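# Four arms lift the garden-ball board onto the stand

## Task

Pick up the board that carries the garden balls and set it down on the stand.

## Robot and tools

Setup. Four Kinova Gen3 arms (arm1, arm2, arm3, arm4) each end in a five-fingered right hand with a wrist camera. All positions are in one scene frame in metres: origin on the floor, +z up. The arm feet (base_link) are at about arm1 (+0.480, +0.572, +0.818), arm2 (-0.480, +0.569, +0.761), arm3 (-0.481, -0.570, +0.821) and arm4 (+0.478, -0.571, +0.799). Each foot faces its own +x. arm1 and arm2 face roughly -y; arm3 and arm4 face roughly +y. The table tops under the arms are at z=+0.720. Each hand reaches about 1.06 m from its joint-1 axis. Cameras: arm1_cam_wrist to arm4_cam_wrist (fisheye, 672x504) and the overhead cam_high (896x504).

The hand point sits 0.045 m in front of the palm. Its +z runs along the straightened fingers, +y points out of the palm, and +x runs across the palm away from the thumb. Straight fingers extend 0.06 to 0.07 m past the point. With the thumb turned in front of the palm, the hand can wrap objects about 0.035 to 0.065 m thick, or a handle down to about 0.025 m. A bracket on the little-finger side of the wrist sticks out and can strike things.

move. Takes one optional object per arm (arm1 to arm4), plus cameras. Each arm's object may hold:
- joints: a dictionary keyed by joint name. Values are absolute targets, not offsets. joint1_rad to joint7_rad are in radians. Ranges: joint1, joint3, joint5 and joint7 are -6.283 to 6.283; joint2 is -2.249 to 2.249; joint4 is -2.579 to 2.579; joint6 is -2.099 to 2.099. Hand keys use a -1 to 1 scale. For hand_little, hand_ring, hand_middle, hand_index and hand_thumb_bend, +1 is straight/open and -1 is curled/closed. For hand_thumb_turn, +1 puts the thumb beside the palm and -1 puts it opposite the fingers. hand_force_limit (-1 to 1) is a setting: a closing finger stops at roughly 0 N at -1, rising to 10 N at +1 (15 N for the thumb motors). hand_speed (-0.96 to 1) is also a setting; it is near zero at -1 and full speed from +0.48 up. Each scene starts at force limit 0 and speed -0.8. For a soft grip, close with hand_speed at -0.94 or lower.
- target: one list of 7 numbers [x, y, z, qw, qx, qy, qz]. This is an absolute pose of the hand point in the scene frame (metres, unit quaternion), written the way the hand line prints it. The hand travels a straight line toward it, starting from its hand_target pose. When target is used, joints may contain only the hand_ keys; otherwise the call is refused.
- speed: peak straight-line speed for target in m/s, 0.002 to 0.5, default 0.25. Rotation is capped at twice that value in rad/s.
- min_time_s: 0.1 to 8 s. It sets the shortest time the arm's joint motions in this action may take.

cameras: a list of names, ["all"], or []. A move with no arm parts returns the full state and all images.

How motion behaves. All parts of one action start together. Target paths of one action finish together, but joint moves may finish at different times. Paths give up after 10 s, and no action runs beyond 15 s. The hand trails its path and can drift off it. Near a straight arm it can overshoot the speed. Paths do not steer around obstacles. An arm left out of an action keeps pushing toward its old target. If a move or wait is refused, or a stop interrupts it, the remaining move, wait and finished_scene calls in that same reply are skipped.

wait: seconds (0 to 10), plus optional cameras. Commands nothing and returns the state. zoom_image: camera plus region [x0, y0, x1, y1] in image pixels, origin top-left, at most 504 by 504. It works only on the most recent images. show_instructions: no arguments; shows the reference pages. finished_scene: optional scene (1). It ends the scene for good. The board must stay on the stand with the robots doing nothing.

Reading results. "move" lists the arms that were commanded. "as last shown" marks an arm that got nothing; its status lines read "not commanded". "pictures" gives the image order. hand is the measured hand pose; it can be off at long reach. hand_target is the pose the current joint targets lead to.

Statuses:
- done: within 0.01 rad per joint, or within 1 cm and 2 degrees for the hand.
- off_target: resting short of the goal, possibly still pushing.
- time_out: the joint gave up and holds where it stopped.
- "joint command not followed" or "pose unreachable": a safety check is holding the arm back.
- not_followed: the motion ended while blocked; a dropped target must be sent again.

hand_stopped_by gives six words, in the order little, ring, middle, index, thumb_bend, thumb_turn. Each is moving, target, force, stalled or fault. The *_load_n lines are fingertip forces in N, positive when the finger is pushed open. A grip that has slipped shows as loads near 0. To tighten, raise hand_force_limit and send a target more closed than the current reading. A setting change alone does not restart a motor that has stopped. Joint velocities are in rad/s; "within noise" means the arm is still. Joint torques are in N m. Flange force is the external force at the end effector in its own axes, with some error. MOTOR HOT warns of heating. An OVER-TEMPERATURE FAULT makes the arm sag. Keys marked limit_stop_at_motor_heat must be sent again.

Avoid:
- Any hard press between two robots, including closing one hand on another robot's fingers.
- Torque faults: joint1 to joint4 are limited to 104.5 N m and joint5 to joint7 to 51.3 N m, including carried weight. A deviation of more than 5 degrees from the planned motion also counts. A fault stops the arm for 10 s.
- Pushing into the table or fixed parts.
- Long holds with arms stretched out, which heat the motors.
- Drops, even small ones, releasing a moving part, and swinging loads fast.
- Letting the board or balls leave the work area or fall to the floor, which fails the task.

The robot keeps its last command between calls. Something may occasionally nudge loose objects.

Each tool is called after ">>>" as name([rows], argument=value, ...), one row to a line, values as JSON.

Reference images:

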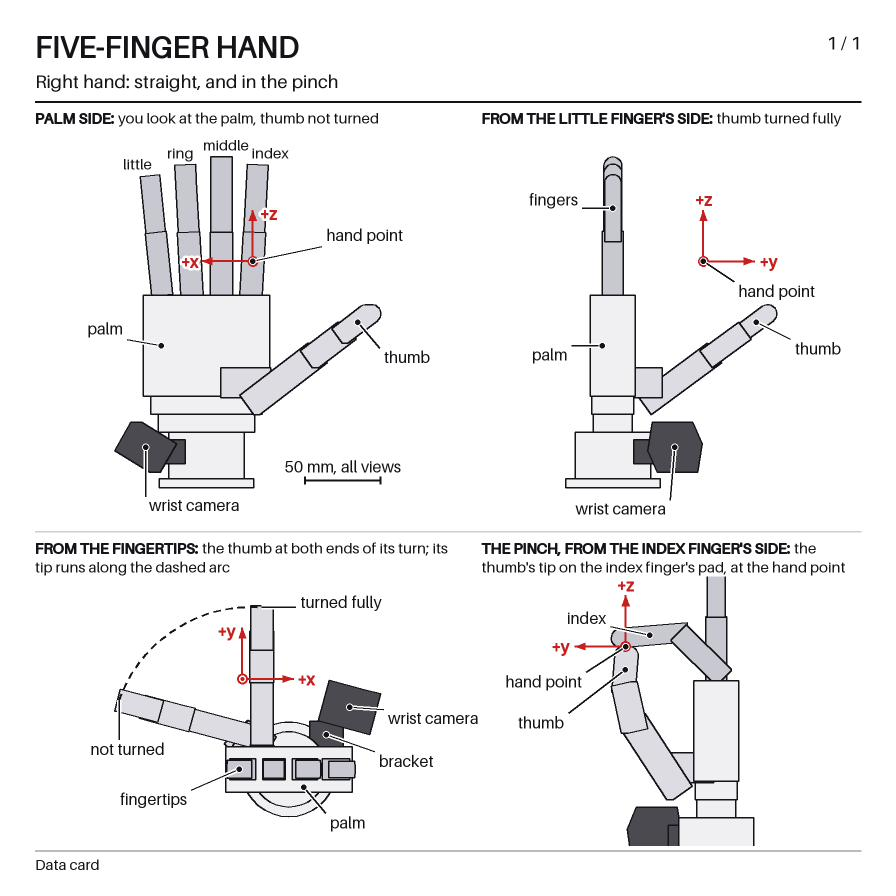

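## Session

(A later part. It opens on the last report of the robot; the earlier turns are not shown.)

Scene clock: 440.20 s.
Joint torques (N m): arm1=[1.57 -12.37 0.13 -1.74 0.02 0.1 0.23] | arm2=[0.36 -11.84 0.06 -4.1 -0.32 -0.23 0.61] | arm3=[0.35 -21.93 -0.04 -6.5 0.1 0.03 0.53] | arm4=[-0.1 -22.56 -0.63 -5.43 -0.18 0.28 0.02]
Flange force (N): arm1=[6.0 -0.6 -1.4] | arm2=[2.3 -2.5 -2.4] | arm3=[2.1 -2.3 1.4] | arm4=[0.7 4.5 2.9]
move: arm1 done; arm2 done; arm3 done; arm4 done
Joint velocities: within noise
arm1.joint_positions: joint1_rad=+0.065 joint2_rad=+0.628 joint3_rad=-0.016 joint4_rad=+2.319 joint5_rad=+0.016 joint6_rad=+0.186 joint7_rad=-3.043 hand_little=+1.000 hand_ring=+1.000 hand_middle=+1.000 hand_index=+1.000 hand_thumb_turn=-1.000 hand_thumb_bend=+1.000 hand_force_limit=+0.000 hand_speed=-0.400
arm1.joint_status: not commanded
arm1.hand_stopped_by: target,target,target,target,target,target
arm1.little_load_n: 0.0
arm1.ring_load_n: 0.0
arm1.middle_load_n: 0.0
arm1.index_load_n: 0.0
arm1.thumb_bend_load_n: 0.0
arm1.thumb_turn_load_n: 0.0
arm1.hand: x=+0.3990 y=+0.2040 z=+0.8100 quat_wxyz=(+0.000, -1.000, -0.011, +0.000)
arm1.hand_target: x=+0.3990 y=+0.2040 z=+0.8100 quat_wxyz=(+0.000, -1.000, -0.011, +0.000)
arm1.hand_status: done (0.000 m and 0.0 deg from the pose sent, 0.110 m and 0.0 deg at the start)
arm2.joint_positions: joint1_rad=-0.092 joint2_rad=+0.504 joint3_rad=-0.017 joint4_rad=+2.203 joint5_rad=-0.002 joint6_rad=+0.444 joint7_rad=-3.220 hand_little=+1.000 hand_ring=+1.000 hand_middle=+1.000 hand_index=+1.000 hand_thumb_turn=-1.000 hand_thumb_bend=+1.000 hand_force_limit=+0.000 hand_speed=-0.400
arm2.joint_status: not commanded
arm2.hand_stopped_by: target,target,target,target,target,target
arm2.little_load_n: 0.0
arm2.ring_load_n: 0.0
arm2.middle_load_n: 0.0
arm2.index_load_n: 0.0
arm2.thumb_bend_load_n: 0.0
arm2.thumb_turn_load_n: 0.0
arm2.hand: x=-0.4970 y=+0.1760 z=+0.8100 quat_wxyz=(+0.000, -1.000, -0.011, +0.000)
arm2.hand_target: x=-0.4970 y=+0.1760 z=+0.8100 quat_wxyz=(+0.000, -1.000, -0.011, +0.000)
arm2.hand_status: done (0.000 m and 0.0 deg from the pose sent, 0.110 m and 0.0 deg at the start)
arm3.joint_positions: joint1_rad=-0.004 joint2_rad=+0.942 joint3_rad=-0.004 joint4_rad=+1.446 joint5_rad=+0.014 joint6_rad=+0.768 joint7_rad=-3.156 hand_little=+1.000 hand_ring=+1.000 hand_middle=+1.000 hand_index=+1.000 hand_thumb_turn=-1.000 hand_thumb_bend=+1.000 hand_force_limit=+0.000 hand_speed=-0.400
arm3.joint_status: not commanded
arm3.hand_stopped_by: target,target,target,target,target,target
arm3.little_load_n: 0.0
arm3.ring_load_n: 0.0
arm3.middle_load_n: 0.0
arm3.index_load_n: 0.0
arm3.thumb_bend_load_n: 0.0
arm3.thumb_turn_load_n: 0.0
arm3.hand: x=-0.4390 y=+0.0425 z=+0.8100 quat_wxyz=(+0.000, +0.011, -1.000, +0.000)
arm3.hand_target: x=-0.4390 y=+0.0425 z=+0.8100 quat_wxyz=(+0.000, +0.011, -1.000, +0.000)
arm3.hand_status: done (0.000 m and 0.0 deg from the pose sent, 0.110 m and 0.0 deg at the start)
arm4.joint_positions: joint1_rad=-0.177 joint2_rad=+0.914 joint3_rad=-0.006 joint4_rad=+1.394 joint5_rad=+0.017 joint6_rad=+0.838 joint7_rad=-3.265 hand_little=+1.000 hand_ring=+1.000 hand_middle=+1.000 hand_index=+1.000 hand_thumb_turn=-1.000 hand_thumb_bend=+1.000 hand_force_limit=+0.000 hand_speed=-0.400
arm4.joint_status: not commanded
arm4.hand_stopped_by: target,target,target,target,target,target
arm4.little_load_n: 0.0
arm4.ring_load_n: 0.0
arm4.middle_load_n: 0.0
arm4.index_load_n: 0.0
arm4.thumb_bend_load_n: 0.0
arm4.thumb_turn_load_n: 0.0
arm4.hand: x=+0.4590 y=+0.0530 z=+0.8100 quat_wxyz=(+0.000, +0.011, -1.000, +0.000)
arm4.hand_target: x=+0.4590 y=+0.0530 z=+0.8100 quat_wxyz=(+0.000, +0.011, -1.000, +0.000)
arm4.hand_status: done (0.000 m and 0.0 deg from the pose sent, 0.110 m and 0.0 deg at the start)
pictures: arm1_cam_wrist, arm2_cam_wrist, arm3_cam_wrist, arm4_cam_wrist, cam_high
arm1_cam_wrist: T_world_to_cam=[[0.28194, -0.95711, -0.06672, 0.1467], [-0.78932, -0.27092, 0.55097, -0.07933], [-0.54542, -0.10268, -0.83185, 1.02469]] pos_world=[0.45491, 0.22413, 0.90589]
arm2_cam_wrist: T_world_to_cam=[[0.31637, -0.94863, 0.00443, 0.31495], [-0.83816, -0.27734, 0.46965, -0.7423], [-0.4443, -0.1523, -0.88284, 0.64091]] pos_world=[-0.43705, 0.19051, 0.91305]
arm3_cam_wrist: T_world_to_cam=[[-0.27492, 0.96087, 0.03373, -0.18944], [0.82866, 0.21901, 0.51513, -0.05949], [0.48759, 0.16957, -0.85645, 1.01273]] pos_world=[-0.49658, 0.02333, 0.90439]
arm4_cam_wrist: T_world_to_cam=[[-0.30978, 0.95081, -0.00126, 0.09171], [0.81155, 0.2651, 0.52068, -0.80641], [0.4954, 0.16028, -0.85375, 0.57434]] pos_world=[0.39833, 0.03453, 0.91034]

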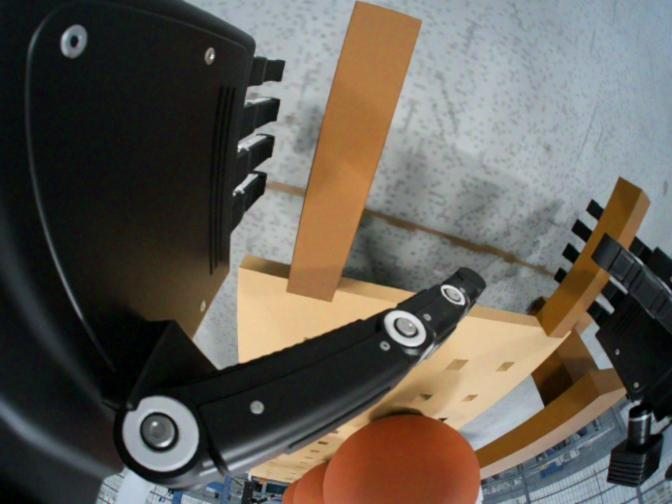

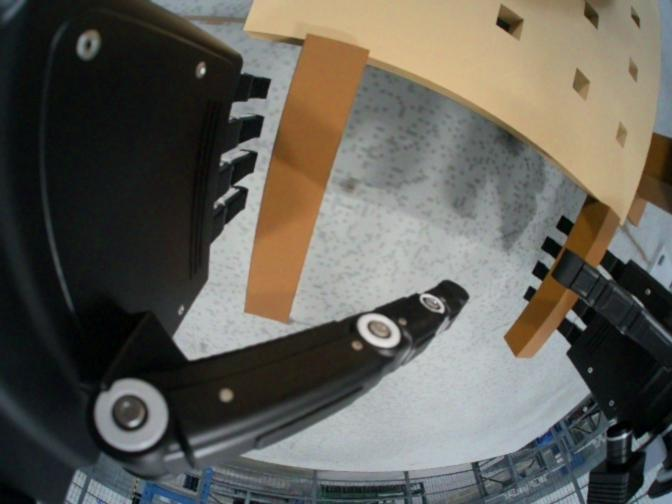

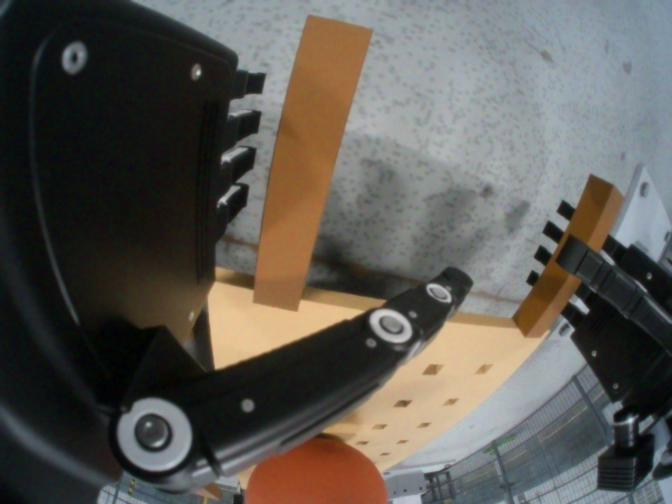

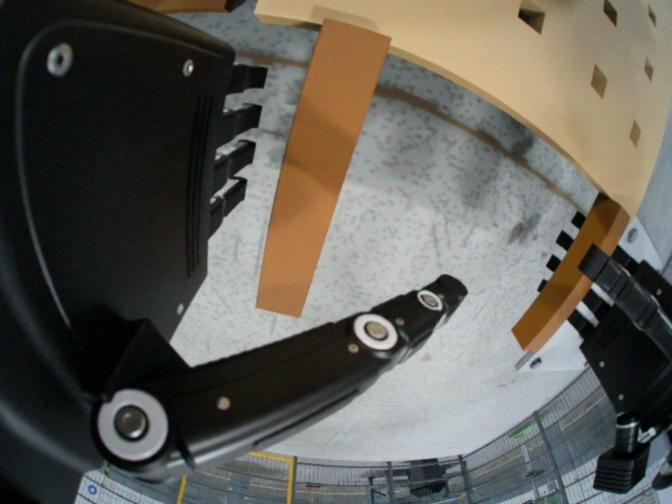

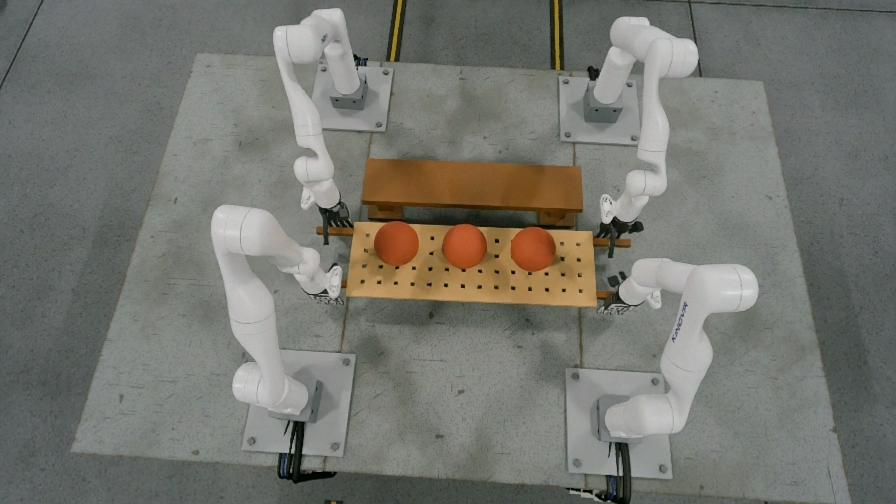

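>>> move(arm1={"target":[0.399,0.2005,0.8015,0,0.99994,0.01134,0],"speed":0.05,"joints":{"hand_speed":-0.5}}, arm2={"target":[-0.497,0.173,0.806,0,0.99994,0.01134,0],"speed":0.05,"joints":{"hand_speed":-0.5}}, arm3={"target":[-0.439,0.043,0.798,0,-0.01134,0.99994,0],"speed":0.05,"joints":{"hand_speed":-0.5}}, arm4={"target":[0.459,0.056,0.809,0,-0.01134,0.99994,0],"speed":0.05,"joints":{"hand_speed":-0.5}})

>>> move(arm1={"joints":{"hand_little":0.15,"hand_ring":0.15,"hand_middle":0.15,"hand_index":0.15,"hand_thumb_bend":0.35,"hand_force_limit":-0.7}}, arm2={"joints":{"hand_little":0.15,"hand_ring":0.15,"hand_middle":0.15,"hand_index":0.15,"hand_thumb_bend":0.35,"hand_force_limit":-0.7}}, arm3={"joints":{"hand_little":0.15,"hand_ring":0.15,"hand_middle":0.15,"hand_index":0.15,"hand_thumb_bend":0.35,"hand_force_limit":-0.7}}, arm4={"joints":{"hand_little":0.15,"hand_ring":0.15,"hand_middle":0.15,"hand_index":0.15,"hand_thumb_bend":0.35,"hand_force_limit":-0.7}}, cameras=["all"])

Scene clock: 529.00 s.
Joint torques (N m): arm1=[1.66 -12.69 0.16 -1.49 -0.05 0.13 0.26] | arm2=[0.41 -12.08 0.06 -4.06 -0.29 -0.26 0.6] | arm3=[0.37 -22.05 -0.06 -6.37 0.11 0.06 0.52] | arm4=[-0.2 -22.65 -0.6 -5.47 -0.17 0.29 0.01]
Flange force (N): arm1=[6.1 -0.4 -1.2] | arm2=[2.4 -2.5 -2.3] | arm3=[2.1 -2.4 1.4] | arm4=[0.5 4.5 2.9]
move: arm1 done; arm2 done; arm3 done; arm4 done
Joint velocities: within noise
arm1.joint_positions: joint1_rad=+0.063 joint2_rad=+0.657 joint3_rad=-0.014 joint4_rad=+2.310 joint5_rad=+0.016 joint6_rad=+0.166 joint7_rad=-3.044 hand_little=+1.000 hand_ring=+1.000 hand_middle=+1.000 hand_index=+1.000 hand_thumb_turn=-1.000 hand_thumb_bend=+1.000 hand_force_limit=+0.000 hand_speed=-0.500
arm1.joint_status: all done
arm1.hand_stopped_by: target,target,target,target,target,target
arm1.little_load_n: 0.0
arm1.ring_load_n: 0.0
arm1.middle_load_n: 0.0
arm1.index_load_n: 0.0
arm1.thumb_bend_load_n: 0.0
arm1.thumb_turn_load_n: 0.0
arm1.hand: x=+0.3990 y=+0.2005 z=+0.8015 quat_wxyz=(+0.000, -1.000, -0.011, +0.000)
arm1.hand_target: x=+0.3990 y=+0.2005 z=+0.8015 quat_wxyz=(+0.000, -1.000, -0.011, +0.000)
arm1.hand_status: done (0.000 m and 0.0 deg from the pose sent, 0.009 m and 0.0 deg at the start)
arm2.joint_positions: joint1_rad=-0.092 joint2_rad=+0.519 joint3_rad=-0.017 joint4_rad=+2.196 joint5_rad=-0.002 joint6_rad=+0.436 joint7_rad=-3.220 hand_little=+1.000 hand_ring=+1.000 hand_middle=+1.000 hand_index=+1.000 hand_thumb_turn=-1.000 hand_thumb_bend=+1.000 hand_force_limit=+0.000 hand_speed=-0.500
arm2.joint_status: all done
arm2.hand_stopped_by: target,target,target,target,target,target
arm2.little_load_n: 0.0
arm2.ring_load_n: 0.5
arm2.middle_load_n: 0.0
arm2.index_load_n: 0.0
arm2.thumb_bend_load_n: -0.5
arm2.thumb_turn_load_n: 0.0
arm2.hand: x=-0.4970 y=+0.1730 z=+0.8060 quat_wxyz=(+0.000, -1.000, -0.011, +0.000)
arm2.hand_target: x=-0.4970 y=+0.1730 z=+0.8060 quat_wxyz=(+0.000, -1.000, -0.011, +0.000)
arm2.hand_status: done (0.000 m and 0.0 deg from the pose sent, 0.005 m and 0.0 deg at the start)
arm3.joint_positions: joint1_rad=-0.004 joint2_rad=+0.964 joint3_rad=-0.004 joint4_rad=+1.446 joint5_rad=+0.015 joint6_rad=+0.746 joint7_rad=-3.156 hand_little=+1.000 hand_ring=+1.000 hand_middle=+1.000 hand_index=+1.000 hand_thumb_turn=-1.000 hand_thumb_bend=+1.000 hand_force_limit=+0.000 hand_speed=-0.500
arm3.joint_status: all done
arm3.hand_stopped_by: target,target,target,target,target,target
arm3.little_load_n: 0.0
arm3.ring_load_n: 0.0
arm3.middle_load_n: 0.0
arm3.index_load_n: 0.0
arm3.thumb_bend_load_n: 0.0
arm3.thumb_turn_load_n: 0.0
arm3.hand: x=-0.4390 y=+0.0430 z=+0.7980 quat_wxyz=(+0.000, +0.011, -1.000, +0.000)
arm3.hand_target: x=-0.4390 y=+0.0430 z=+0.7980 quat_wxyz=(+0.000, +0.011, -1.000, +0.000)
arm3.hand_status: done (0.000 m and 0.0 deg from the pose sent, 0.012 m and 0.0 deg at the start)
arm4.joint_positions: joint1_rad=-0.176 joint2_rad=+0.921 joint3_rad=-0.006 joint4_rad=+1.382 joint5_rad=+0.017 joint6_rad=+0.844 joint7_rad=-3.264 hand_little=+1.000 hand_ring=+1.000 hand_middle=+1.000 hand_index=+1.000 hand_thumb_turn=-1.000 hand_thumb_bend=+1.000 hand_force_limit=+0.000 hand_speed=-0.500
arm4.joint_status: all done
arm4.hand_stopped_by: target,target,target,target,target,target
arm4.little_load_n: 0.0
arm4.ring_load_n: 0.0
arm4.middle_load_n: 0.0
arm4.index_load_n: 0.0
arm4.thumb_bend_load_n: 0.0
arm4.thumb_turn_load_n: 0.0
arm4.hand: x=+0.4590 y=+0.0560 z=+0.8090 quat_wxyz=(+0.000, +0.011, -1.000, +0.000)
arm4.hand_target: x=+0.4590 y=+0.0560 z=+0.8090 quat_wxyz=(+0.000, +0.011, -1.000, +0.000)
arm4.hand_status: done (0.000 m and 0.0 deg from the pose sent, 0.003 m and 0.0 deg at the start)
pictures: none

Scene clock: 530.40 s.
Joint torques (N m): arm1=[1.51 -12.74 0.19 -1.63 -0.02 0.12 0.28] | arm2=[0.4 -12.11 0.01 -4.04 -0.31 -0.28 0.58] | arm3=[0.4 -22 -0.09 -6.4 0.12 0.01 0.49] | arm4=[-0.2 -22.68 -0.61 -5.48 -0.19 0.3 -0.01]
Flange force (N): arm1=[5.7 -0.8 -1.1] | arm2=[2.3 -2.3 -2.3] | arm3=[2.1 -2.5 1.3] | arm4=[0.4 4.5 3.0]
move: arm1 done; arm2 done; arm3 done; arm4 done
Joint velocities: within noise
arm1.joint_positions: joint1_rad=+0.063 joint2_rad=+0.657 joint3_rad=-0.014 joint4_rad=+2.310 joint5_rad=+0.016 joint6_rad=+0.166 joint7_rad=-3.044 hand_little=+0.150 hand_ring=+0.150 hand_middle=+0.150 hand_index=+0.150 hand_thumb_turn=-1.000 hand_thumb_bend=+0.350 hand_force_limit=-0.700 hand_speed=-0.500
arm1.joint_status: all done
arm1.hand_stopped_by: target,target,target,target,target,target
arm1.little_load_n: 0.0
arm1.ring_load_n: 0.0
arm1.middle_load_n: 0.0
arm1.index_load_n: 0.0
arm1.thumb_bend_load_n: 0.0
arm1.thumb_turn_load_n: 0.0
arm1.hand: x=+0.3990 y=+0.2005 z=+0.8015 quat_wxyz=(+0.000, -1.000, -0.011, +0.000)
arm1.hand_target: x=+0.3990 y=+0.2005 z=+0.8015 quat_wxyz=(+0.000, -1.000, -0.011, +0.000)
arm1.hand_status: not commanded
arm2.joint_positions: joint1_rad=-0.092 joint2_rad=+0.519 joint3_rad=-0.017 joint4_rad=+2.196 joint5_rad=-0.002 joint6_rad=+0.436 joint7_rad=-3.220 hand_little=+0.150 hand_ring=+0.150 hand_middle=+0.150 hand_index=+0.150 hand_thumb_turn=-1.000 hand_thumb_bend=+0.350 hand_force_limit=-0.700 hand_speed=-0.500
arm2.joint_status: all done
arm2.hand_stopped_by: target,target,target,target,target,target
arm2.little_load_n: 0.5
arm2.ring_load_n: 0.0
arm2.middle_load_n: 0.0
arm2.index_load_n: 0.0
arm2.thumb_bend_load_n: 0.0
arm2.thumb_turn_load_n: 0.0
arm2.hand: x=-0.4970 y=+0.1730 z=+0.8060 quat_wxyz=(+0.000, -1.000, -0.011, +0.000)
arm2.hand_target: x=-0.4970 y=+0.1730 z=+0.8060 quat_wxyz=(+0.000, -1.000, -0.011, +0.000)
arm2.hand_status: not commanded
arm3.joint_positions: joint1_rad=-0.004 joint2_rad=+0.964 joint3_rad=-0.004 joint4_rad=+1.446 joint5_rad=+0.015 joint6_rad=+0.746 joint7_rad=-3.156 hand_little=+0.150 hand_ring=+0.150 hand_middle=+0.150 hand_index=+0.150 hand_thumb_turn=-1.000 hand_thumb_bend=+0.350 hand_force_limit=-0.700 hand_speed=-0.500
arm3.joint_status: all done
arm3.hand_stopped_by: target,target,target,target,target,target
arm3.little_load_n: 0.0
arm3.ring_load_n: 0.0
arm3.middle_load_n: 0.0
arm3.index_load_n: 0.5
arm3.thumb_bend_load_n: 0.0
arm3.thumb_turn_load_n: -0.5
arm3.hand: x=-0.4390 y=+0.0430 z=+0.7980 quat_wxyz=(+0.000, +0.011, -1.000, +0.000)
arm3.hand_target: x=-0.4390 y=+0.0430 z=+0.7980 quat_wxyz=(+0.000, +0.011, -1.000, +0.000)
arm3.hand_status: not commanded
arm4.joint_positions: joint1_rad=-0.176 joint2_rad=+0.921 joint3_rad=-0.006 joint4_rad=+1.382 joint5_rad=+0.017 joint6_rad=+0.844 joint7_rad=-3.264 hand_little=+0.150 hand_ring=+0.150 hand_middle=+0.150 hand_index=+0.150 hand_thumb_turn=-1.000 hand_thumb_bend=+0.350 hand_force_limit=-0.700 hand_speed=-0.500
arm4.joint_status: all done
arm4.hand_stopped_by: target,target,target,target,target,target
arm4.little_load_n: 0.0
arm4.ring_load_n: 0.0
arm4.middle_load_n: 0.0
arm4.index_load_n: 0.0
arm4.thumb_bend_load_n: 0.0
arm4.thumb_turn_load_n: 0.0
arm4.hand: x=+0.4590 y=+0.0560 z=+0.8090 quat_wxyz=(+0.000, +0.011, -1.000, +0.000)
arm4.hand_target: x=+0.4590 y=+0.0560 z=+0.8090 quat_wxyz=(+0.000, +0.011, -1.000, +0.000)
arm4.hand_status: not commanded
pictures: arm1_cam_wrist, arm2_cam_wrist, arm3_cam_wrist, arm4_cam_wrist, cam_high
arm1_cam_wrist: T_world_to_cam=[[0.28201, -0.95708, -0.06677, 0.14279], [-0.78929, -0.27101, 0.55097, -0.07559], [-0.54542, -0.10268, -0.83185, 1.01726]] pos_world=[0.45491, 0.22063, 0.89739]
arm2_cam_wrist: T_world_to_cam=[[0.31637, -0.94863, 0.00443, 0.31212], [-0.83816, -0.27734, 0.46965, -0.74125], [-0.4443, -0.1523, -0.88284, 0.63692]] pos_world=[-0.43705, 0.18751, 0.90905]
arm3_cam_wrist: T_world_to_cam=[[-0.27492, 0.96087, 0.03373, -0.18952], [0.82866, 0.21901, 0.51513, -0.05342], [0.48759, 0.16957, -0.85645, 1.00237]] pos_world=[-0.49658, 0.02383, 0.89239]
arm4_cam_wrist: T_world_to_cam=[[-0.30979, 0.9508, -0.0013, 0.0889], [0.8115, 0.26512, 0.52075, -0.80673], [0.49547, 0.16027, -0.85371, 0.57293]] pos_world=[0.39833, 0.03753, 0.90934]

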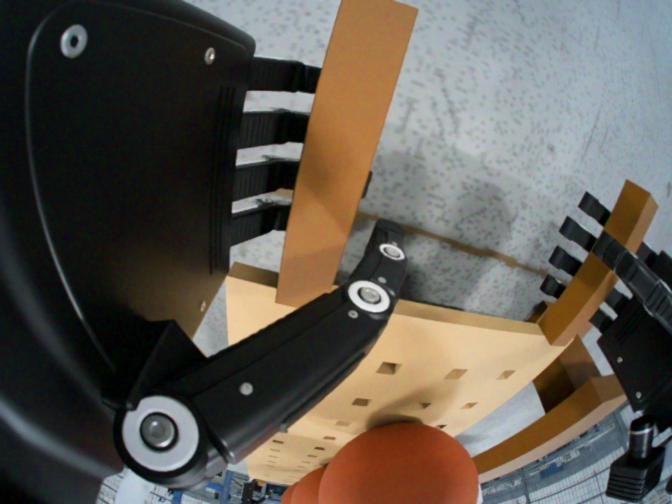

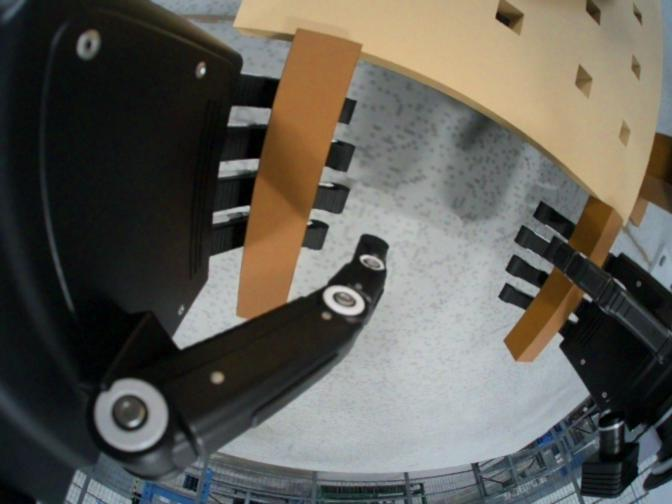

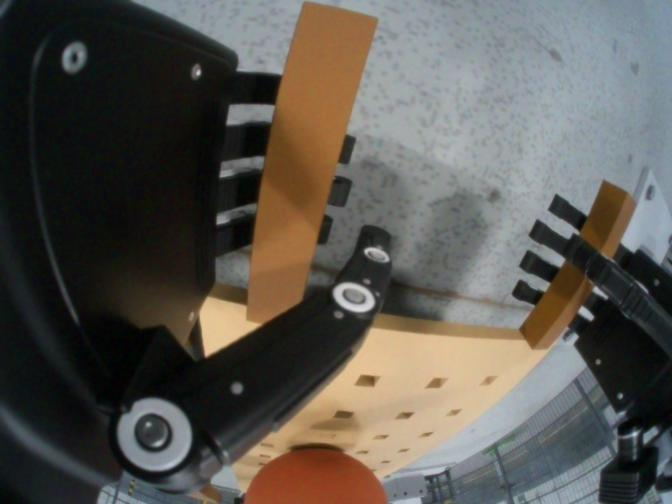

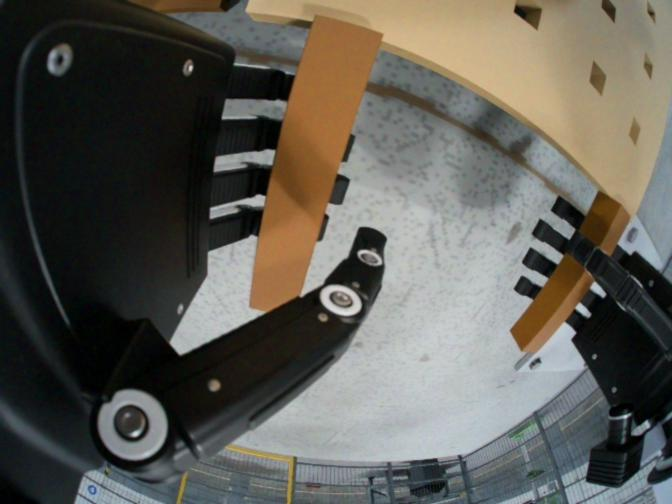

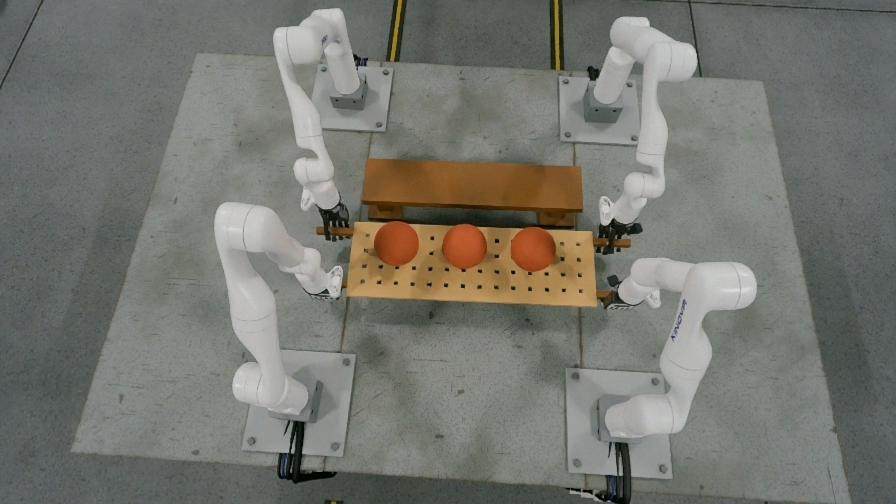

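>>> move(arm1={"target":[0.399,0.1955,0.8015,0,0.99994,0.01134,0],"speed":0.03})

>>> move(arm1={"joints":{"hand_little":-0.5,"hand_ring":-0.5,"hand_middle":-0.5,"hand_index":-0.5,"hand_speed":-0.9}}, arm2={"joints":{"hand_little":-0.5,"hand_ring":-0.5,"hand_middle":-0.5,"hand_index":-0.5,"hand_speed":-0.9}}, arm3={"joints":{"hand_little":-0.5,"hand_ring":-0.5,"hand_middle":-0.5,"hand_index":-0.5,"hand_speed":-0.9}}, arm4={"joints":{"hand_little":-0.5,"hand_ring":-0.5,"hand_middle":-0.5,"hand_index":-0.5,"hand_speed":-0.9}}, cameras=["all"])

Scene clock: 552.70 s.
Joint torques (N m): arm1=[1.57 -12.88 0.18 -1.67 -0.01 0.11 0.22] | arm2=[0.41 -12.05 0 -4.08 -0.33 -0.26 0.58] | arm3=[0.38 -22.02 -0.1 -6.44 0.1 0.03 0.54] | arm4=[-0.09 -22.58 -0.64 -5.48 -0.17 0.28 0.01]
Flange force (N): arm1=[5.7 -0.6 -1.1] | arm2=[2.3 -2.5 -2.4] | arm3=[2.2 -2.6 1.3] | arm4=[0.7 4.3 2.8]
move: arm1 done
Joint velocities: within noise
arm1.joint_positions: joint1_rad=+0.061 joint2_rad=+0.659 joint3_rad=-0.014 joint4_rad=+2.294 joint5_rad=+0.016 joint6_rad=+0.179 joint7_rad=-3.045 hand_little=+0.150 hand_ring=+0.150 hand_middle=+0.150 hand_index=+0.150 hand_thumb_turn=-1.000 hand_thumb_bend=+0.350 hand_force_limit=-0.700 hand_speed=-0.500
arm1.joint_status: not commanded
arm1.hand_stopped_by: target,target,target,target,target,target
arm1.little_load_n: 0.0
arm1.ring_load_n: 0.0
arm1.middle_load_n: 0.0
arm1.index_load_n: 0.0
arm1.thumb_bend_load_n: 0.0
arm1.thumb_turn_load_n: 0.0
arm1.hand: x=+0.3990 y=+0.1955 z=+0.8015 quat_wxyz=(+0.000, -1.000, -0.011, +0.000)
arm1.hand_target: x=+0.3990 y=+0.1955 z=+0.8015 quat_wxyz=(+0.000, -1.000, -0.011, +0.000)
arm1.hand_status: done (0.000 m and 0.0 deg from the pose sent, 0.005 m and 0.0 deg at the start)
arm2, arm3, arm4: as last shown
arm2.little_load_n: 0.0
arm2.middle_load_n: -0.5
arm3.index_load_n: 0.0
arm3.thumb_turn_load_n: 0.0
arm4.thumb_turn_load_n: -0.5
pictures: none

Scene clock: 555.20 s.
Joint torques (N m): arm1=[1.31 -16.55 -0.08 -3.73 -0.03 -0.92 0.26] | arm2=[0.18 -14.02 -0.23 -5.5 -0.44 -0.76 0.56] | arm3=[0.14 -27 -0.18 -8.42 0.04 -0.4 0.5] | arm4=[-0.42 -27.72 -0.82 -8.56 -0.27 -0.65 -0.01]
Flange force (N): arm1=[5.2 -2.5 7.3] | arm2=[1.5 -3.6 2.2] | arm3=[1.7 -1.8 9.5] | arm4=[0.0 2.6 10.3]
move: arm1 off_target; arm2 off_target; arm3 off_target; arm4 off_target
Joint velocities: within noise
arm1.joint_positions: joint1_rad=+0.061 joint2_rad=+0.659 joint3_rad=-0.014 joint4_rad=+2.294 joint5_rad=+0.016 joint6_rad=+0.179 joint7_rad=-3.045 hand_little=-0.156 hand_ring=-0.147 hand_middle=-0.165 hand_index=-0.147 hand_thumb_turn=-1.000 hand_thumb_bend=+0.350 hand_force_limit=-0.700 hand_speed=-0.900
arm1.joint_status: hand_little off_target (ended at -0.156, target -0.500); hand_ring off_target (ended at -0.147, target -0.500); hand_middle off_target (ended at -0.165, target -0.500); hand_index off_target (ended at -0.147, target -0.500); the others done
arm1.hand_stopped_by: force,force,force,force,target,target
arm1.little_load_n: 1.0
arm1.ring_load_n: 0.0
arm1.middle_load_n: 4.5
arm1.index_load_n: 0.0
arm1.thumb_bend_load_n: 0.0
arm1.thumb_turn_load_n: 0.0
arm1.hand: x=+0.3990 y=+0.1955 z=+0.8015 quat_wxyz=(+0.000, -1.000, -0.011, +0.000)
arm1.hand_target: x=+0.3990 y=+0.1955 z=+0.8015 quat_wxyz=(+0.000, -1.000, -0.011, +0.000)
arm1.hand_status: not commanded
arm2.joint_positions: joint1_rad=-0.092 joint2_rad=+0.519 joint3_rad=-0.017 joint4_rad=+2.196 joint5_rad=-0.002 joint6_rad=+0.436 joint7_rad=-3.220 hand_little=+0.011 hand_ring=+0.021 hand_middle=+0.002 hand_index=+0.021 hand_thumb_turn=-1.000 hand_thumb_bend=+0.350 hand_force_limit=-0.700 hand_speed=-0.900
arm2.joint_status: hand_little off_target (ended at +0.011, target -0.500); hand_ring off_target (ended at +0.021, target -0.500); hand_middle off_target (ended at +0.002, target -0.500); hand_index off_target (ended at +0.021, target -0.500); the others done
arm2.hand_stopped_by: force,force,force,force,target,target
arm2.little_load_n: 0.5
arm2.ring_load_n: 0.5
arm2.middle_load_n: 1.0
arm2.index_load_n: 0.5
arm2.thumb_bend_load_n: 0.0
arm2.thumb_turn_load_n: 0.0
arm2.hand: x=-0.4970 y=+0.1730 z=+0.8060 quat_wxyz=(+0.000, -1.000, -0.011, +0.000)
arm2.hand_target: x=-0.4970 y=+0.1730 z=+0.8060 quat_wxyz=(+0.000, -1.000, -0.011, +0.000)
arm2.hand_status: not commanded
arm3.joint_positions: joint1_rad=-0.004 joint2_rad=+0.964 joint3_rad=-0.004 joint4_rad=+1.446 joint5_rad=+0.015 joint6_rad=+0.746 joint7_rad=-3.156 hand_little=-0.231 hand_ring=-0.221 hand_middle=-0.231 hand_index=-0.231 hand_thumb_turn=-1.000 hand_thumb_bend=+0.350 hand_force_limit=-0.700 hand_speed=-0.900
arm3.joint_status: hand_little off_target (ended at -0.231, target -0.500); hand_ring off_target (ended at -0.221, target -0.500); hand_middle off_target (ended at -0.231, target -0.500); hand_index off_target (ended at -0.231, target -0.500); the others done
arm3.hand_stopped_by: force,force,force,force,target,target
arm3.little_load_n: 1.5
arm3.ring_load_n: 0.5
arm3.middle_load_n: 2.0
arm3.index_load_n: 2.0
arm3.thumb_bend_load_n: 0.0
arm3.thumb_turn_load_n: 0.0
arm3.hand: x=-0.4390 y=+0.0430 z=+0.7980 quat_wxyz=(+0.000, +0.011, -1.000, +0.000)
arm3.hand_target: x=-0.4390 y=+0.0430 z=+0.7980 quat_wxyz=(+0.000, +0.011, -1.000, +0.000)
arm3.hand_status: not commanded
arm4.joint_positions: joint1_rad=-0.176 joint2_rad=+0.921 joint3_rad=-0.006 joint4_rad=+1.382 joint5_rad=+0.017 joint6_rad=+0.844 joint7_rad=-3.264 hand_little=-0.016 hand_ring=+0.002 hand_middle=-0.007 hand_index=+0.011 hand_thumb_turn=-1.000 hand_thumb_bend=+0.350 hand_force_limit=-0.700 hand_speed=-0.900
arm4.joint_status: hand_little off_target (ended at -0.016, target -0.500); hand_ring off_target (ended at +0.002, target -0.500); hand_middle off_target (ended at -0.007, target -0.500); hand_index off_target (ended at +0.011, target -0.500); the others done
arm4.hand_stopped_by: force,force,force,force,target,target
arm4.little_load_n: 2.0
arm4.ring_load_n: 1.0
arm4.middle_load_n: 1.0
arm4.index_load_n: 0.5
arm4.thumb_bend_load_n: 0.0
arm4.thumb_turn_load_n: 0.0
arm4.hand: x=+0.4590 y=+0.0560 z=+0.8090 quat_wxyz=(+0.000, +0.011, -1.000, +0.000)
arm4.hand_target: x=+0.4590 y=+0.0560 z=+0.8090 quat_wxyz=(+0.000, +0.011, -1.000, +0.000)
arm4.hand_status: not commanded
pictures: arm1_cam_wrist, arm2_cam_wrist, arm3_cam_wrist, arm4_cam_wrist, cam_high
arm1_cam_wrist: T_world_to_cam=[[0.28196, -0.95709, -0.06685, 0.1381], [-0.78931, -0.27102, 0.55095, -0.07691], [-0.54543, -0.10258, -0.83186, 1.01674]] pos_world=[0.45491, 0.21563, 0.89739]
arm2_cam_wrist: T_world_to_cam=[[0.31637, -0.94863, 0.00443, 0.31212], [-0.83816, -0.27734, 0.46965, -0.74125], [-0.4443, -0.1523, -0.88284, 0.63692]] pos_world=[-0.43705, 0.18751, 0.90905]
arm3_cam_wrist: T_world_to_cam=[[-0.27488, 0.96089, 0.03365, -0.18942], [0.82867, 0.21902, 0.51511, -0.05339], [0.4876, 0.16947, -0.85646, 1.00239]] pos_world=[-0.49658, 0.02383, 0.89239]
arm4_cam_wrist: T_world_to_cam=[[-0.30978, 0.95081, -0.00126, 0.08886], [0.81155, 0.2651, 0.52068, -0.80669], [0.4954, 0.16028, -0.85375, 0.573]] pos_world=[0.39833, 0.03753, 0.90934]

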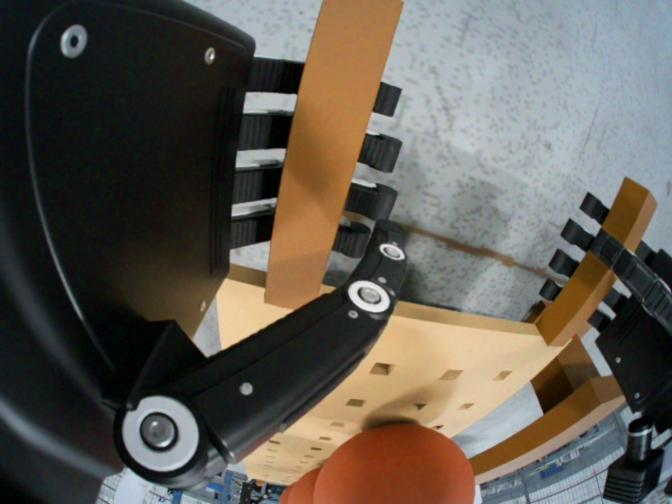

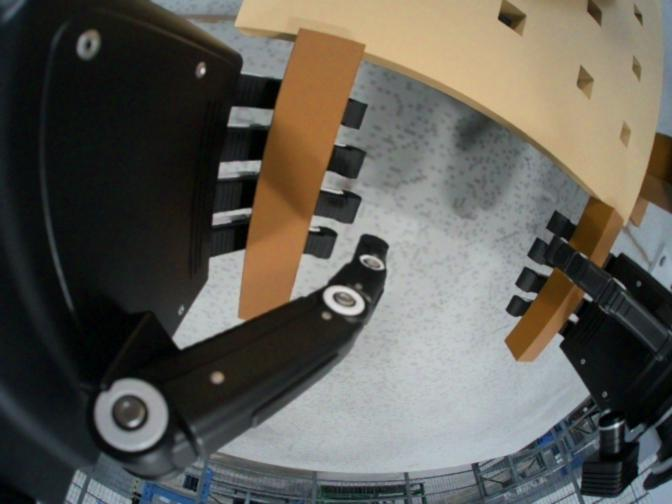

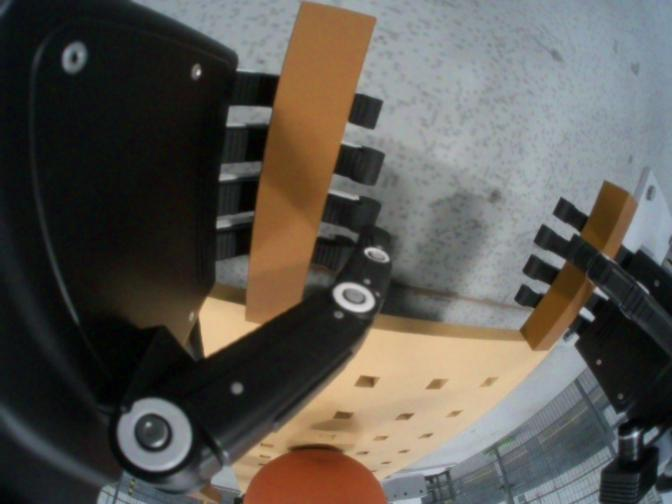

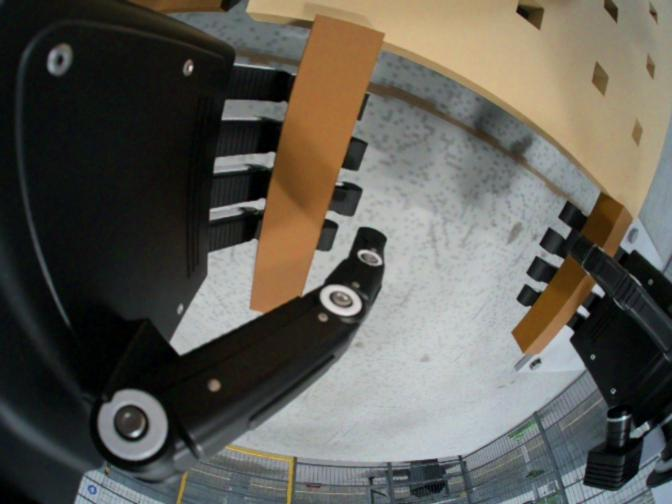

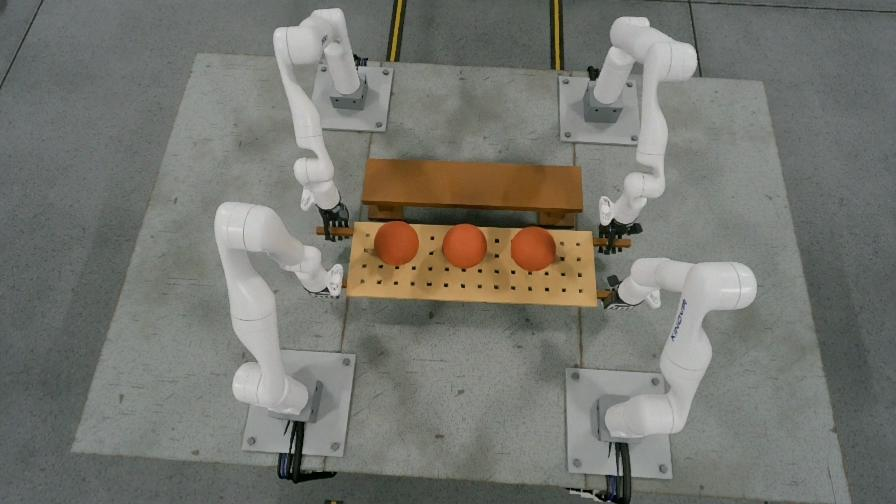

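>>> move(arm1={"joints":{"hand_thumb_bend":-0.6}}, arm2={"joints":{"hand_thumb_bend":-0.6}}, arm3={"joints":{"hand_thumb_bend":-0.6}}, arm4={"joints":{"hand_thumb_bend":-0.6}}, cameras=["all"])

Scene clock: 571.27 s.
Joint torques (N m): arm1=[1.67 -16.07 0.31 -2.97 -0.05 -0.49 0.18] | arm2=[0.33 -13.88 -0.06 -4.92 -0.44 -0.45 0.56] | arm3=[0.19 -26.58 -0.15 -8.3 0.08 -0.44 0.5] | arm4=[-0.15 -27.39 -0.66 -8.19 -0.27 -0.39 -0.07]
Flange force (N): arm1=[5.9 -1.4 7.1] | arm2=[1.9 -2.5 2.5] | arm3=[1.8 -1.9 8.7] | arm4=[0.4 2.9 10.2]
move: arm1 off_target; arm2 off_target; arm3 off_target; arm4 off_target
Joint velocities: within noise
arm1.joint_positions: joint1_rad=+0.061 joint2_rad=+0.659 joint3_rad=-0.014 joint4_rad=+2.294 joint5_rad=+0.016 joint6_rad=+0.179 joint7_rad=-3.045 hand_little=-0.156 hand_ring=-0.147 hand_middle=-0.165 hand_index=-0.147 hand_thumb_turn=-1.000 hand_thumb_bend=-0.041 hand_force_limit=-0.700 hand_speed=-0.900
arm1.joint_status: hand_thumb_bend off_target (ended at -0.041, target -0.600)
arm1.hand_stopped_by: force,force,force,force,force,target
arm1.little_load_n: 1.5
arm1.ring_load_n: 0.0
arm1.middle_load_n: 4.0
arm1.index_load_n: 0.0
arm1.thumb_bend_load_n: 2.5
arm1.thumb_turn_load_n: 0.0
arm1.hand: x=+0.3990 y=+0.1955 z=+0.8015 quat_wxyz=(+0.000, -1.000, -0.011, +0.000)
arm1.hand_target: x=+0.3990 y=+0.1955 z=+0.8015 quat_wxyz=(+0.000, -1.000, -0.011, +0.000)
arm1.hand_status: not commanded
arm2.joint_positions: joint1_rad=-0.092 joint2_rad=+0.519 joint3_rad=-0.017 joint4_rad=+2.196 joint5_rad=-0.002 joint6_rad=+0.436 joint7_rad=-3.220 hand_little=+0.011 hand_ring=+0.021 hand_middle=+0.002 hand_index=+0.021 hand_thumb_turn=-1.000 hand_thumb_bend=-0.085 hand_force_limit=-0.700 hand_speed=-0.900
arm2.joint_status: hand_thumb_bend off_target (ended at -0.085, target -0.600)
arm2.hand_stopped_by: force,force,force,force,force,target
arm2.little_load_n: 0.5
arm2.ring_load_n: 0.5
arm2.middle_load_n: 1.0
arm2.index_load_n: 0.0
arm2.thumb_bend_load_n: 2.5
arm2.thumb_turn_load_n: 0.0
arm2.hand: x=-0.4970 y=+0.1730 z=+0.8060 quat_wxyz=(+0.000, -1.000, -0.011, +0.000)
arm2.hand_target: x=-0.4970 y=+0.1730 z=+0.8060 quat_wxyz=(+0.000, -1.000, -0.011, +0.000)
arm2.hand_status: not commanded
arm3.joint_positions: joint1_rad=-0.004 joint2_rad=+0.964 joint3_rad=-0.004 joint4_rad=+1.446 joint5_rad=+0.015 joint6_rad=+0.746 joint7_rad=-3.156 hand_little=-0.231 hand_ring=-0.221 hand_middle=-0.231 hand_index=-0.231 hand_thumb_turn=-1.000 hand_thumb_bend=+0.050 hand_force_limit=-0.700 hand_speed=-0.900
arm3.joint_status: hand_thumb_bend off_target (ended at +0.050, target -0.600)
arm3.hand_stopped_by: force,force,force,force,force,target
arm3.little_load_n: 2.0
arm3.ring_load_n: 1.0
arm3.middle_load_n: 2.5
arm3.index_load_n: 2.5
arm3.thumb_bend_load_n: 2.5
arm3.thumb_turn_load_n: 0.0
arm3.hand: x=-0.4390 y=+0.0430 z=+0.7980 quat_wxyz=(+0.000, +0.011, -1.000, +0.000)
arm3.hand_target: x=-0.4390 y=+0.0430 z=+0.7980 quat_wxyz=(+0.000, +0.011, -1.000, +0.000)
arm3.hand_status: not commanded
arm4.joint_positions: joint1_rad=-0.176 joint2_rad=+0.921 joint3_rad=-0.006 joint4_rad=+1.382 joint5_rad=+0.017 joint6_rad=+0.844 joint7_rad=-3.264 hand_little=-0.016 hand_ring=+0.002 hand_middle=-0.007 hand_index=+0.011 hand_thumb_turn=-1.000 hand_thumb_bend=+0.025 hand_force_limit=-0.700 hand_speed=-0.900
arm4.joint_status: hand_thumb_bend off_target (ended at +0.025, target -0.600)
arm4.hand_stopped_by: force,force,force,force,force,target
arm4.little_load_n: 2.0
arm4.ring_load_n: 1.0
arm4.middle_load_n: 1.5
arm4.index_load_n: 0.5
arm4.thumb_bend_load_n: 2.5
arm4.thumb_turn_load_n: 0.0
arm4.hand: x=+0.4590 y=+0.0560 z=+0.8090 quat_wxyz=(+0.000, +0.011, -1.000, +0.000)
arm4.hand_target: x=+0.4590 y=+0.0560 z=+0.8090 quat_wxyz=(+0.000, +0.011, -1.000, +0.000)
arm4.hand_status: not commanded
pictures: arm1_cam_wrist, arm2_cam_wrist, arm3_cam_wrist, arm4_cam_wrist, cam_high
arm1_cam_wrist: T_world_to_cam=[[0.28196, -0.95709, -0.06685, 0.1381], [-0.78931, -0.27102, 0.55095, -0.07691], [-0.54543, -0.10258, -0.83186, 1.01674]] pos_world=[0.45491, 0.21563, 0.89739]
arm2_cam_wrist: T_world_to_cam=[[0.31637, -0.94863, 0.00443, 0.31212], [-0.83816, -0.27734, 0.46965, -0.74125], [-0.4443, -0.1523, -0.88284, 0.63692]] pos_world=[-0.43705, 0.18751, 0.90905]
arm3_cam_wrist: T_world_to_cam=[[-0.27492, 0.96087, 0.03373, -0.18952], [0.82866, 0.21901, 0.51513, -0.05342], [0.48759, 0.16957, -0.85645, 1.00237]] pos_world=[-0.49658, 0.02383, 0.89239]
arm4_cam_wrist: T_world_to_cam=[[-0.30978, 0.95081, -0.00126, 0.08886], [0.81155, 0.2651, 0.52068, -0.80669], [0.4954, 0.16028, -0.85375, 0.573]] pos_world=[0.39833, 0.03753, 0.90934]

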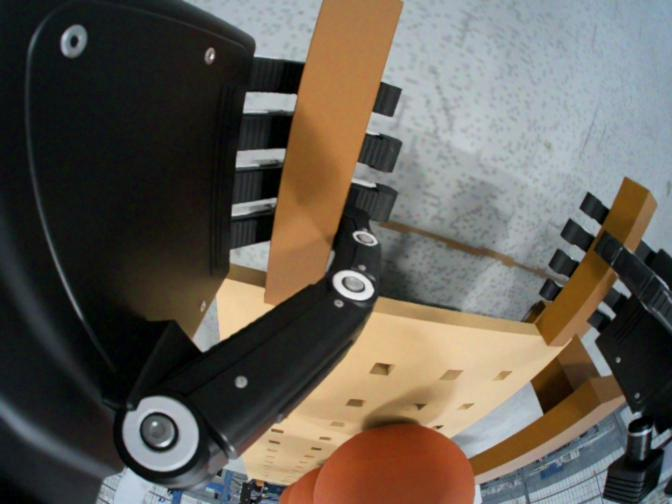

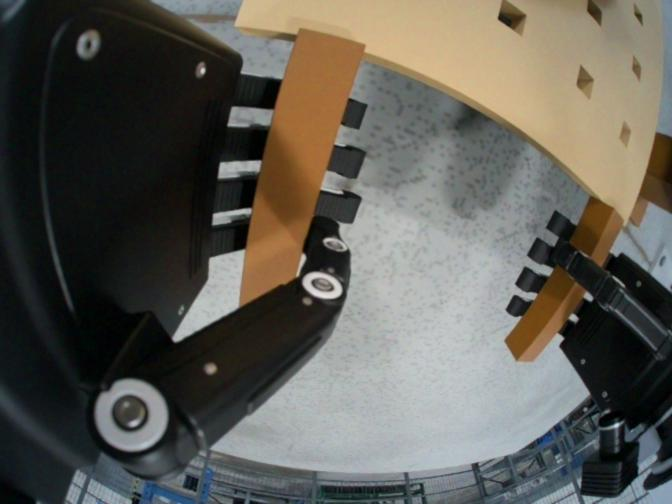

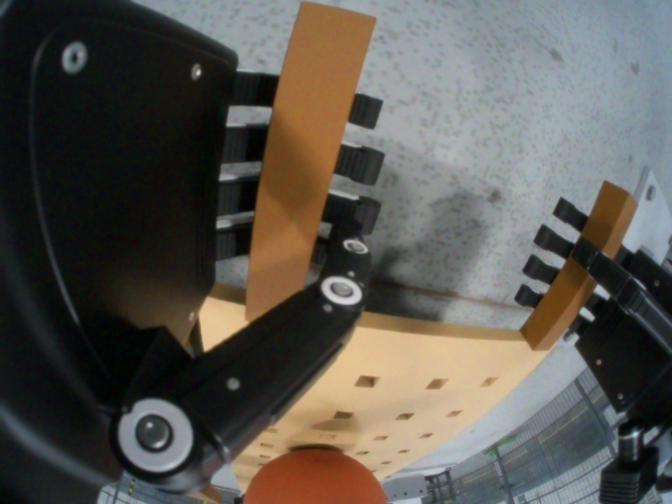

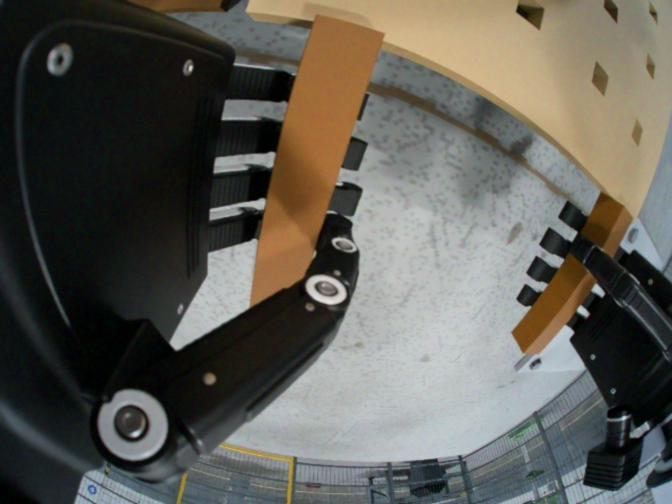

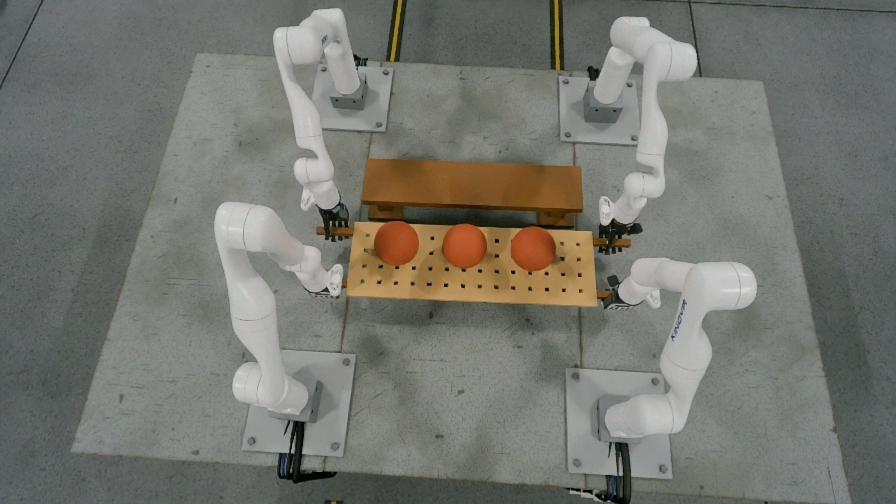

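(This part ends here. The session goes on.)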